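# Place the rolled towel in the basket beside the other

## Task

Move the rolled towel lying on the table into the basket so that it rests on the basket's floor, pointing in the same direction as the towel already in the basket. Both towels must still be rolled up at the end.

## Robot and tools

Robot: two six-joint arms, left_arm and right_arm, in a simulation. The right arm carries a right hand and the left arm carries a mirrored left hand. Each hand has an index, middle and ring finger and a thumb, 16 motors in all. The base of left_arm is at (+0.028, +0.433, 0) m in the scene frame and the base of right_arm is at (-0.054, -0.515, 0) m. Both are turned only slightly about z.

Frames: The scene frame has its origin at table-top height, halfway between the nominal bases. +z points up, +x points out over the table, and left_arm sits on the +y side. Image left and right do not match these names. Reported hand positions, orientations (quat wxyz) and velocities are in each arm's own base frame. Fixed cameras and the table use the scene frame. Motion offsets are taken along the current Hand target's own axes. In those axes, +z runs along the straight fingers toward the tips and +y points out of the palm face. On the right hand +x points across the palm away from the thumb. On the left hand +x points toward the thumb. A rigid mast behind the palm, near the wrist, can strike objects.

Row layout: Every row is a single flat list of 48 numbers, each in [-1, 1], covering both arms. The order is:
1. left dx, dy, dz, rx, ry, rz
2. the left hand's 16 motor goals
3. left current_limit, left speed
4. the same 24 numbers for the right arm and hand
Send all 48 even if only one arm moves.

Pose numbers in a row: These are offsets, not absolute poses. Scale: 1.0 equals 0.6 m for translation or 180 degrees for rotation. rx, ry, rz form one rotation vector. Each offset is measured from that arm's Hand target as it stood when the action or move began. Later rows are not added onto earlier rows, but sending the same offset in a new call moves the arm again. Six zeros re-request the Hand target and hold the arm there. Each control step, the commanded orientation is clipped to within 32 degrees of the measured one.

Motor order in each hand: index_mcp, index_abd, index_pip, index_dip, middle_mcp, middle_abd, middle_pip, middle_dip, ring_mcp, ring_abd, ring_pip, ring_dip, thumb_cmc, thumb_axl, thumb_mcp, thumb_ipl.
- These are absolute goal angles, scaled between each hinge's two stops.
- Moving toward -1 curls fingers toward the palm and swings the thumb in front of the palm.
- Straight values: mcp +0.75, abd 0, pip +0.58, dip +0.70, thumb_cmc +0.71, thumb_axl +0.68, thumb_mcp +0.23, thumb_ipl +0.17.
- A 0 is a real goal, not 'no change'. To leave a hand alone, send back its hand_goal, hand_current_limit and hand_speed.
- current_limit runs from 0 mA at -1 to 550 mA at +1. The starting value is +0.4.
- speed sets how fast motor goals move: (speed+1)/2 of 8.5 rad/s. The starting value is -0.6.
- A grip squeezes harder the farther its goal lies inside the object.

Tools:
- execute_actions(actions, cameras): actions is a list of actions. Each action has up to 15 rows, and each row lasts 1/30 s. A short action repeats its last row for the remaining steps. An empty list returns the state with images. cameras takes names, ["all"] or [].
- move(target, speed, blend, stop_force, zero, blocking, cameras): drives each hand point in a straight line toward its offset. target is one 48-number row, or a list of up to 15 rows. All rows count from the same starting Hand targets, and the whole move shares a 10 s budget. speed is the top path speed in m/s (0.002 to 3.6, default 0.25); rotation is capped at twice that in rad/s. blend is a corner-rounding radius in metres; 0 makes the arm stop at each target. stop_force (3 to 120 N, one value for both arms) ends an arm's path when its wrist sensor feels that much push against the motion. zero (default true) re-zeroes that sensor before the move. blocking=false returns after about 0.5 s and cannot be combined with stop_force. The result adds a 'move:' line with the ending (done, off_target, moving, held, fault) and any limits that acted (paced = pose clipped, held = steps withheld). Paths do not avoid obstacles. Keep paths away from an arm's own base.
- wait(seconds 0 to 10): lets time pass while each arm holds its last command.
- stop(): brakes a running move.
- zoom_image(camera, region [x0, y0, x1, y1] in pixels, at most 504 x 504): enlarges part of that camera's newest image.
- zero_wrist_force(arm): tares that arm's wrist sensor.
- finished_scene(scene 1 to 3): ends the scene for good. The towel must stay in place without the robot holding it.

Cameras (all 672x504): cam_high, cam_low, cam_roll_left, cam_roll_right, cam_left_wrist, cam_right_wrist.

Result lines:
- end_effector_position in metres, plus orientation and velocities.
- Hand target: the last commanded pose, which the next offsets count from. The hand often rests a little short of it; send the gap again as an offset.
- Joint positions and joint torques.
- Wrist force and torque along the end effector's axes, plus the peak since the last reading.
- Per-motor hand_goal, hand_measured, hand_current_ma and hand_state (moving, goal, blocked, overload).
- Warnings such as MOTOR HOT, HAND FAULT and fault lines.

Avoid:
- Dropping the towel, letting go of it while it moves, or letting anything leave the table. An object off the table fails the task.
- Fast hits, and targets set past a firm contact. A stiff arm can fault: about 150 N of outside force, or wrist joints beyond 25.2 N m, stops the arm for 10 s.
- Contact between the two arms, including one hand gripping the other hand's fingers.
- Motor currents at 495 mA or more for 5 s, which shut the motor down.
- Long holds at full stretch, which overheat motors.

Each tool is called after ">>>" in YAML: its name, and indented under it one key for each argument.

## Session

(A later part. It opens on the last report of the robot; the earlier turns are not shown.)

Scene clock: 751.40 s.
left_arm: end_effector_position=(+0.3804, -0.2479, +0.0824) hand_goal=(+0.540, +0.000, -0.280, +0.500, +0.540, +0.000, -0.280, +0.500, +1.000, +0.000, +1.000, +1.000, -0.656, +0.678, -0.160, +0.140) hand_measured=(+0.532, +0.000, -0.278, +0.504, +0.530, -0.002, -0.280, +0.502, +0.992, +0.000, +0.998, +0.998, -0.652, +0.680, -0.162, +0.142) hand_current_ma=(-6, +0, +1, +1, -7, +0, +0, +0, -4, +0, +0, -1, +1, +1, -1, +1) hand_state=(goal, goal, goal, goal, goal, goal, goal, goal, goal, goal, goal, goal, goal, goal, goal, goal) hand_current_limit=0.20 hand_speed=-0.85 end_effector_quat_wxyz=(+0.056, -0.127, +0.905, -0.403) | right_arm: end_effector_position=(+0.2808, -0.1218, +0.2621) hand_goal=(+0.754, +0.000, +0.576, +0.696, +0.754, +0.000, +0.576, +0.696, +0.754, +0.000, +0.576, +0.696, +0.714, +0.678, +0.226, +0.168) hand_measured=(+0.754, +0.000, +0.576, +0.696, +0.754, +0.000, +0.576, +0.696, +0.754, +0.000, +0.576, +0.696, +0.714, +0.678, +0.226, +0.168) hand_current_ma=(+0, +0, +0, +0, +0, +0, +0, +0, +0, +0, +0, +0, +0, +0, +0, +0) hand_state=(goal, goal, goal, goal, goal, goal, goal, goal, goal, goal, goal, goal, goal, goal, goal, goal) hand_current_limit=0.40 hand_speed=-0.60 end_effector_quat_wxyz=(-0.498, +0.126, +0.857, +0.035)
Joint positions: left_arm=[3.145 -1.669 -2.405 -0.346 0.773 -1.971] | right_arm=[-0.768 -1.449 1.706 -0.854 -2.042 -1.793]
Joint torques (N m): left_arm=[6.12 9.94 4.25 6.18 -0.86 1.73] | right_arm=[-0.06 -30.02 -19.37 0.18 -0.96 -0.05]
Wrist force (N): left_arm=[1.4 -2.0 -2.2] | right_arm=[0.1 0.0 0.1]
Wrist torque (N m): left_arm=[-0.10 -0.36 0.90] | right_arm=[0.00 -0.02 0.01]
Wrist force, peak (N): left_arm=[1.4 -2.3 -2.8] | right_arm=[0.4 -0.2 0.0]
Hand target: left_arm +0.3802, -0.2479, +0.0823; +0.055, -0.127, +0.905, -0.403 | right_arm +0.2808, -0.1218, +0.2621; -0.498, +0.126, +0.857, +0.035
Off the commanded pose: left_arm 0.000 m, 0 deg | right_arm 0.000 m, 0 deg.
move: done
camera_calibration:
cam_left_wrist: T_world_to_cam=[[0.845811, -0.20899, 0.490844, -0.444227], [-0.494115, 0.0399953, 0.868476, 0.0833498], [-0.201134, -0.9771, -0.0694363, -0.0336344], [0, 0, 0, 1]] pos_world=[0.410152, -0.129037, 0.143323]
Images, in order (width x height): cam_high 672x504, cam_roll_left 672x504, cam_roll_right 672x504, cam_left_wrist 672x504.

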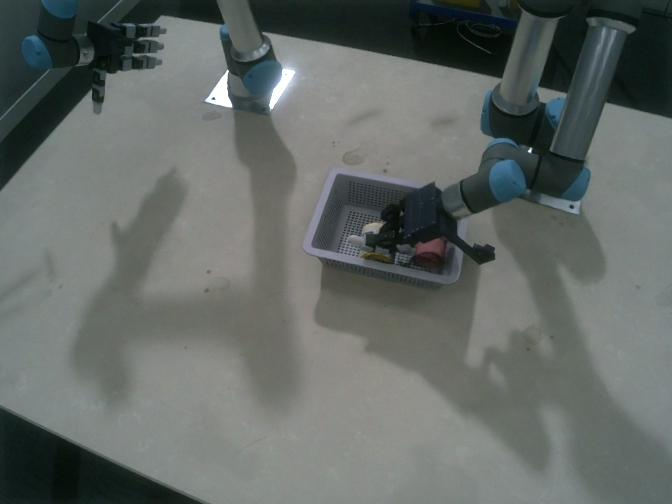

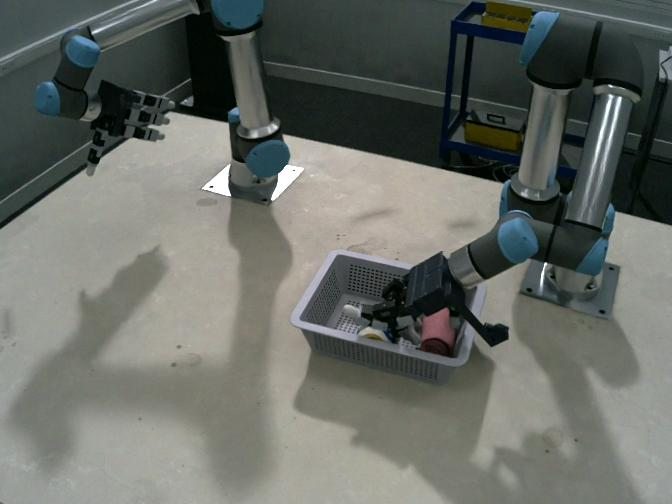

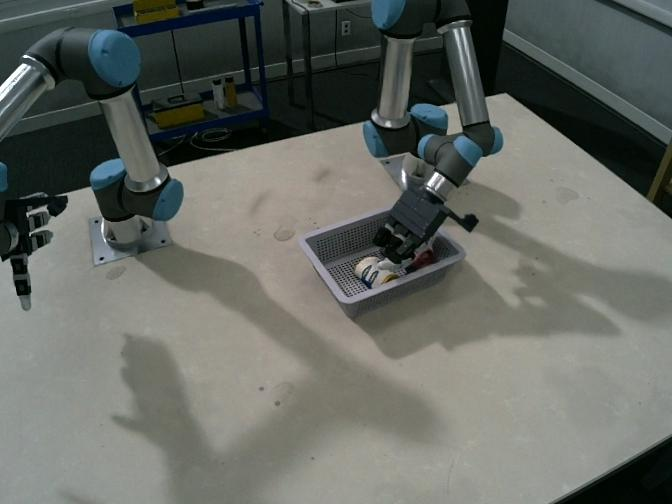

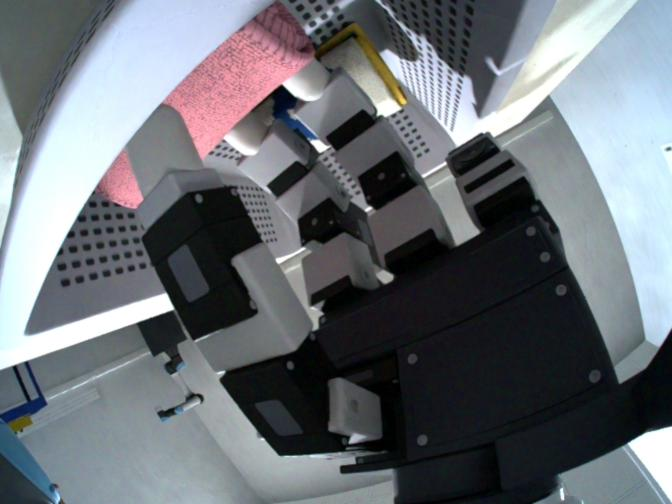

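>>> move:
  target:
    - [0,-0.0495,-0.0446,0,0,0,0.54,0,-0.28,0.50,0.54,0,-0.28,0.50,1.0,0,1.0,1.0,-0.657,0.678,-0.16,0.14,0.2,-0.85,0,0,0,0,0,0,0.754,0,0.576,0.696,0.754,0,0.576,0.696,0.754,0,0.576,0.696,0.714,0.678,0.226,0.168,0.4,-0.6]
    - [0,-0.2106,-0.1896,0,0,0,0.54,0,-0.28,0.50,0.54,0,-0.28,0.50,1.0,0,1.0,1.0,-0.657,0.678,-0.16,0.14,0.2,-0.85,0,0,0,0,0,0,0.754,0,0.576,0.696,0.754,0,0.576,0.696,0.754,0,0.576,0.696,0.714,0.678,0.226,0.168,0.4,-0.6]
  speed: [0.05,0.2]
  blend: 0.01
  cameras: ["cam_high","cam_roll_left","cam_roll_right"]

>>> zoom_image:
  camera: "cam_high"
  region: [290, 150, 490, 300]

>>> zoom_image:
  camera: "cam_roll_left"
  region: [280, 240, 500, 390]

>>> zoom_image:
  camera: "cam_roll_right"
  region: [300, 190, 480, 320]

Scene clock: 771.50 s.
left_arm: end_effector_position=(+0.3806, -0.2477, +0.2522) hand_goal=(+0.540, +0.000, -0.280, +0.500, +0.540, +0.000, -0.280, +0.500, +1.000, +0.000, +1.000, +1.000, -0.656, +0.678, -0.160, +0.140) hand_measured=(+0.532, +0.000, -0.278, +0.504, +0.530, -0.002, -0.280, +0.502, +0.992, +0.000, +0.998, +0.998, -0.654, +0.680, -0.162, +0.142) hand_current_ma=(-6, +0, +1, +1, -6, +0, +0, +0, -5, +0, +0, -1, +1, +1, -1, +1) hand_state=(goal, goal, goal, goal, goal, goal, goal, goal, goal, goal, goal, goal, goal, goal, goal, goal) hand_current_limit=0.20 hand_speed=-0.85 end_effector_quat_wxyz=(+0.055, -0.127, +0.905, -0.403) | right_arm: end_effector_position=(+0.2808, -0.1218, +0.2621) hand_goal=(+0.754, +0.000, +0.576, +0.696, +0.754, +0.000, +0.576, +0.696, +0.754, +0.000, +0.576, +0.696, +0.714, +0.678, +0.226, +0.168) hand_measured=(+0.754, +0.000, +0.576, +0.696, +0.754, +0.000, +0.576, +0.696, +0.754, +0.000, +0.576, +0.696, +0.714, +0.678, +0.226, +0.168) hand_current_ma=(+0, +0, +0, +0, +0, +0, +0, +0, +0, +0, +0, +0, +0, +0, +0, +0) hand_state=(goal, goal, goal, goal, goal, goal, goal, goal, goal, goal, goal, goal, goal, goal, goal, goal) hand_current_limit=0.40 hand_speed=-0.60 end_effector_quat_wxyz=(-0.498, +0.126, +0.857, +0.035)
Joint positions: left_arm=[3.145 -1.353 -2.146 -0.922 0.773 -1.97] | right_arm=[-0.768 -1.449 1.706 -0.854 -2.042 -1.793]
Joint torques (N m): left_arm=[-2.01 17.63 35.37 0.91 -3.61 -1.97] | right_arm=[-0.83 -31.09 -19.08 0.08 -0.92 -0.03]
Wrist force (N): left_arm=[1.5 -2.0 -2.4] | right_arm=[0.0 -0.1 0.1]
Wrist torque (N m): left_arm=[-0.06 -0.38 0.88] | right_arm=[-0.02 0.00 0.00]
Wrist force, peak (N): left_arm=[1.5 -3.7 -3.8] | right_arm=[0.3 -0.3 0.2]
Hand target: left_arm +0.3806, -0.2478, +0.2523; +0.055, -0.127, +0.905, -0.403 | right_arm +0.2808, -0.1218, +0.2621; -0.498, +0.126, +0.857, +0.035
Off the commanded pose: left_arm 0.000 m, 0 deg | right_arm 0.000 m, 0 deg.
move: done
Images, in order (width x height): cam_high 672x504, cam_roll_left 672x504, cam_roll_right 672x504.

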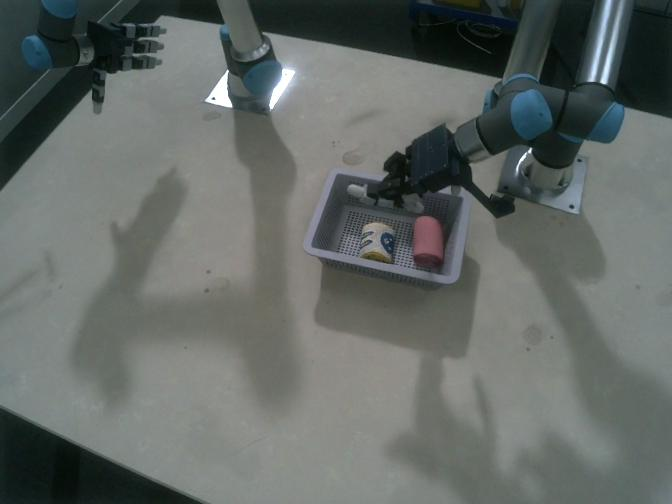

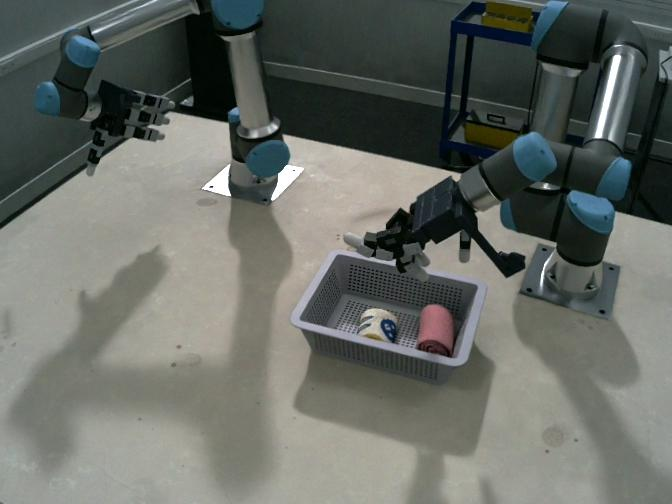

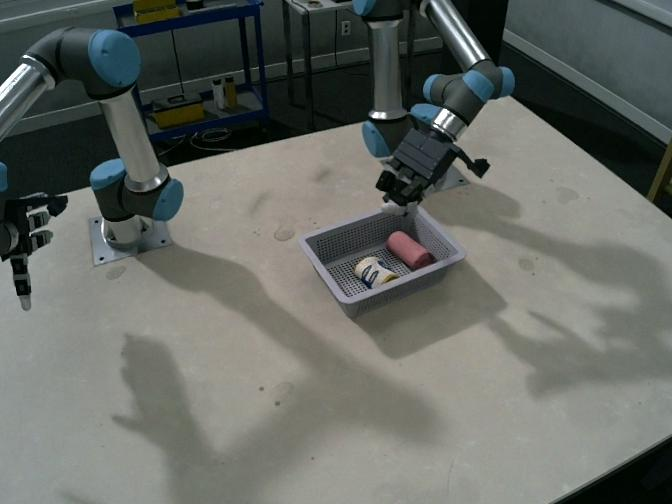

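Scaled by 2.520 from the camera's 672x504 image, which has a finer 960x720 frame.

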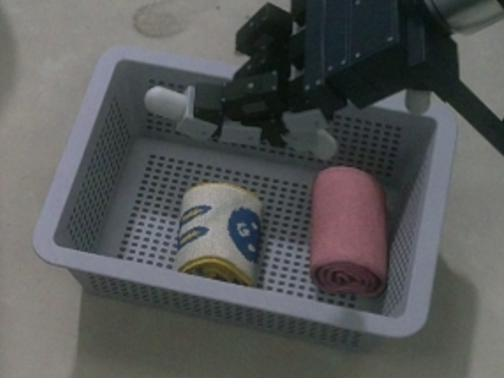

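Scaled by 2.291 from the camera's 672x504 image, which has a finer 960x720 frame.

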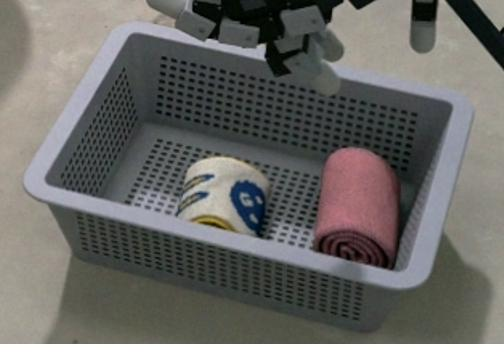

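Scaled by 2.800 from the camera's 672x504 image, which has a finer 960x720 frame.

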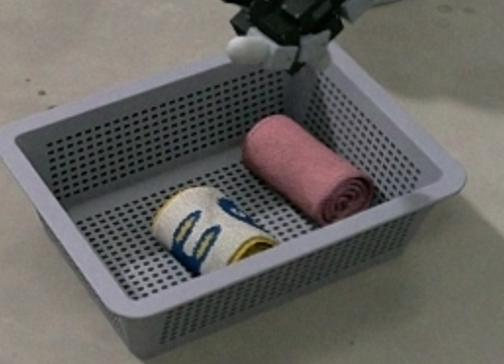

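>>> finished_scene:
  scene: 3

The scene is finished: the task was done.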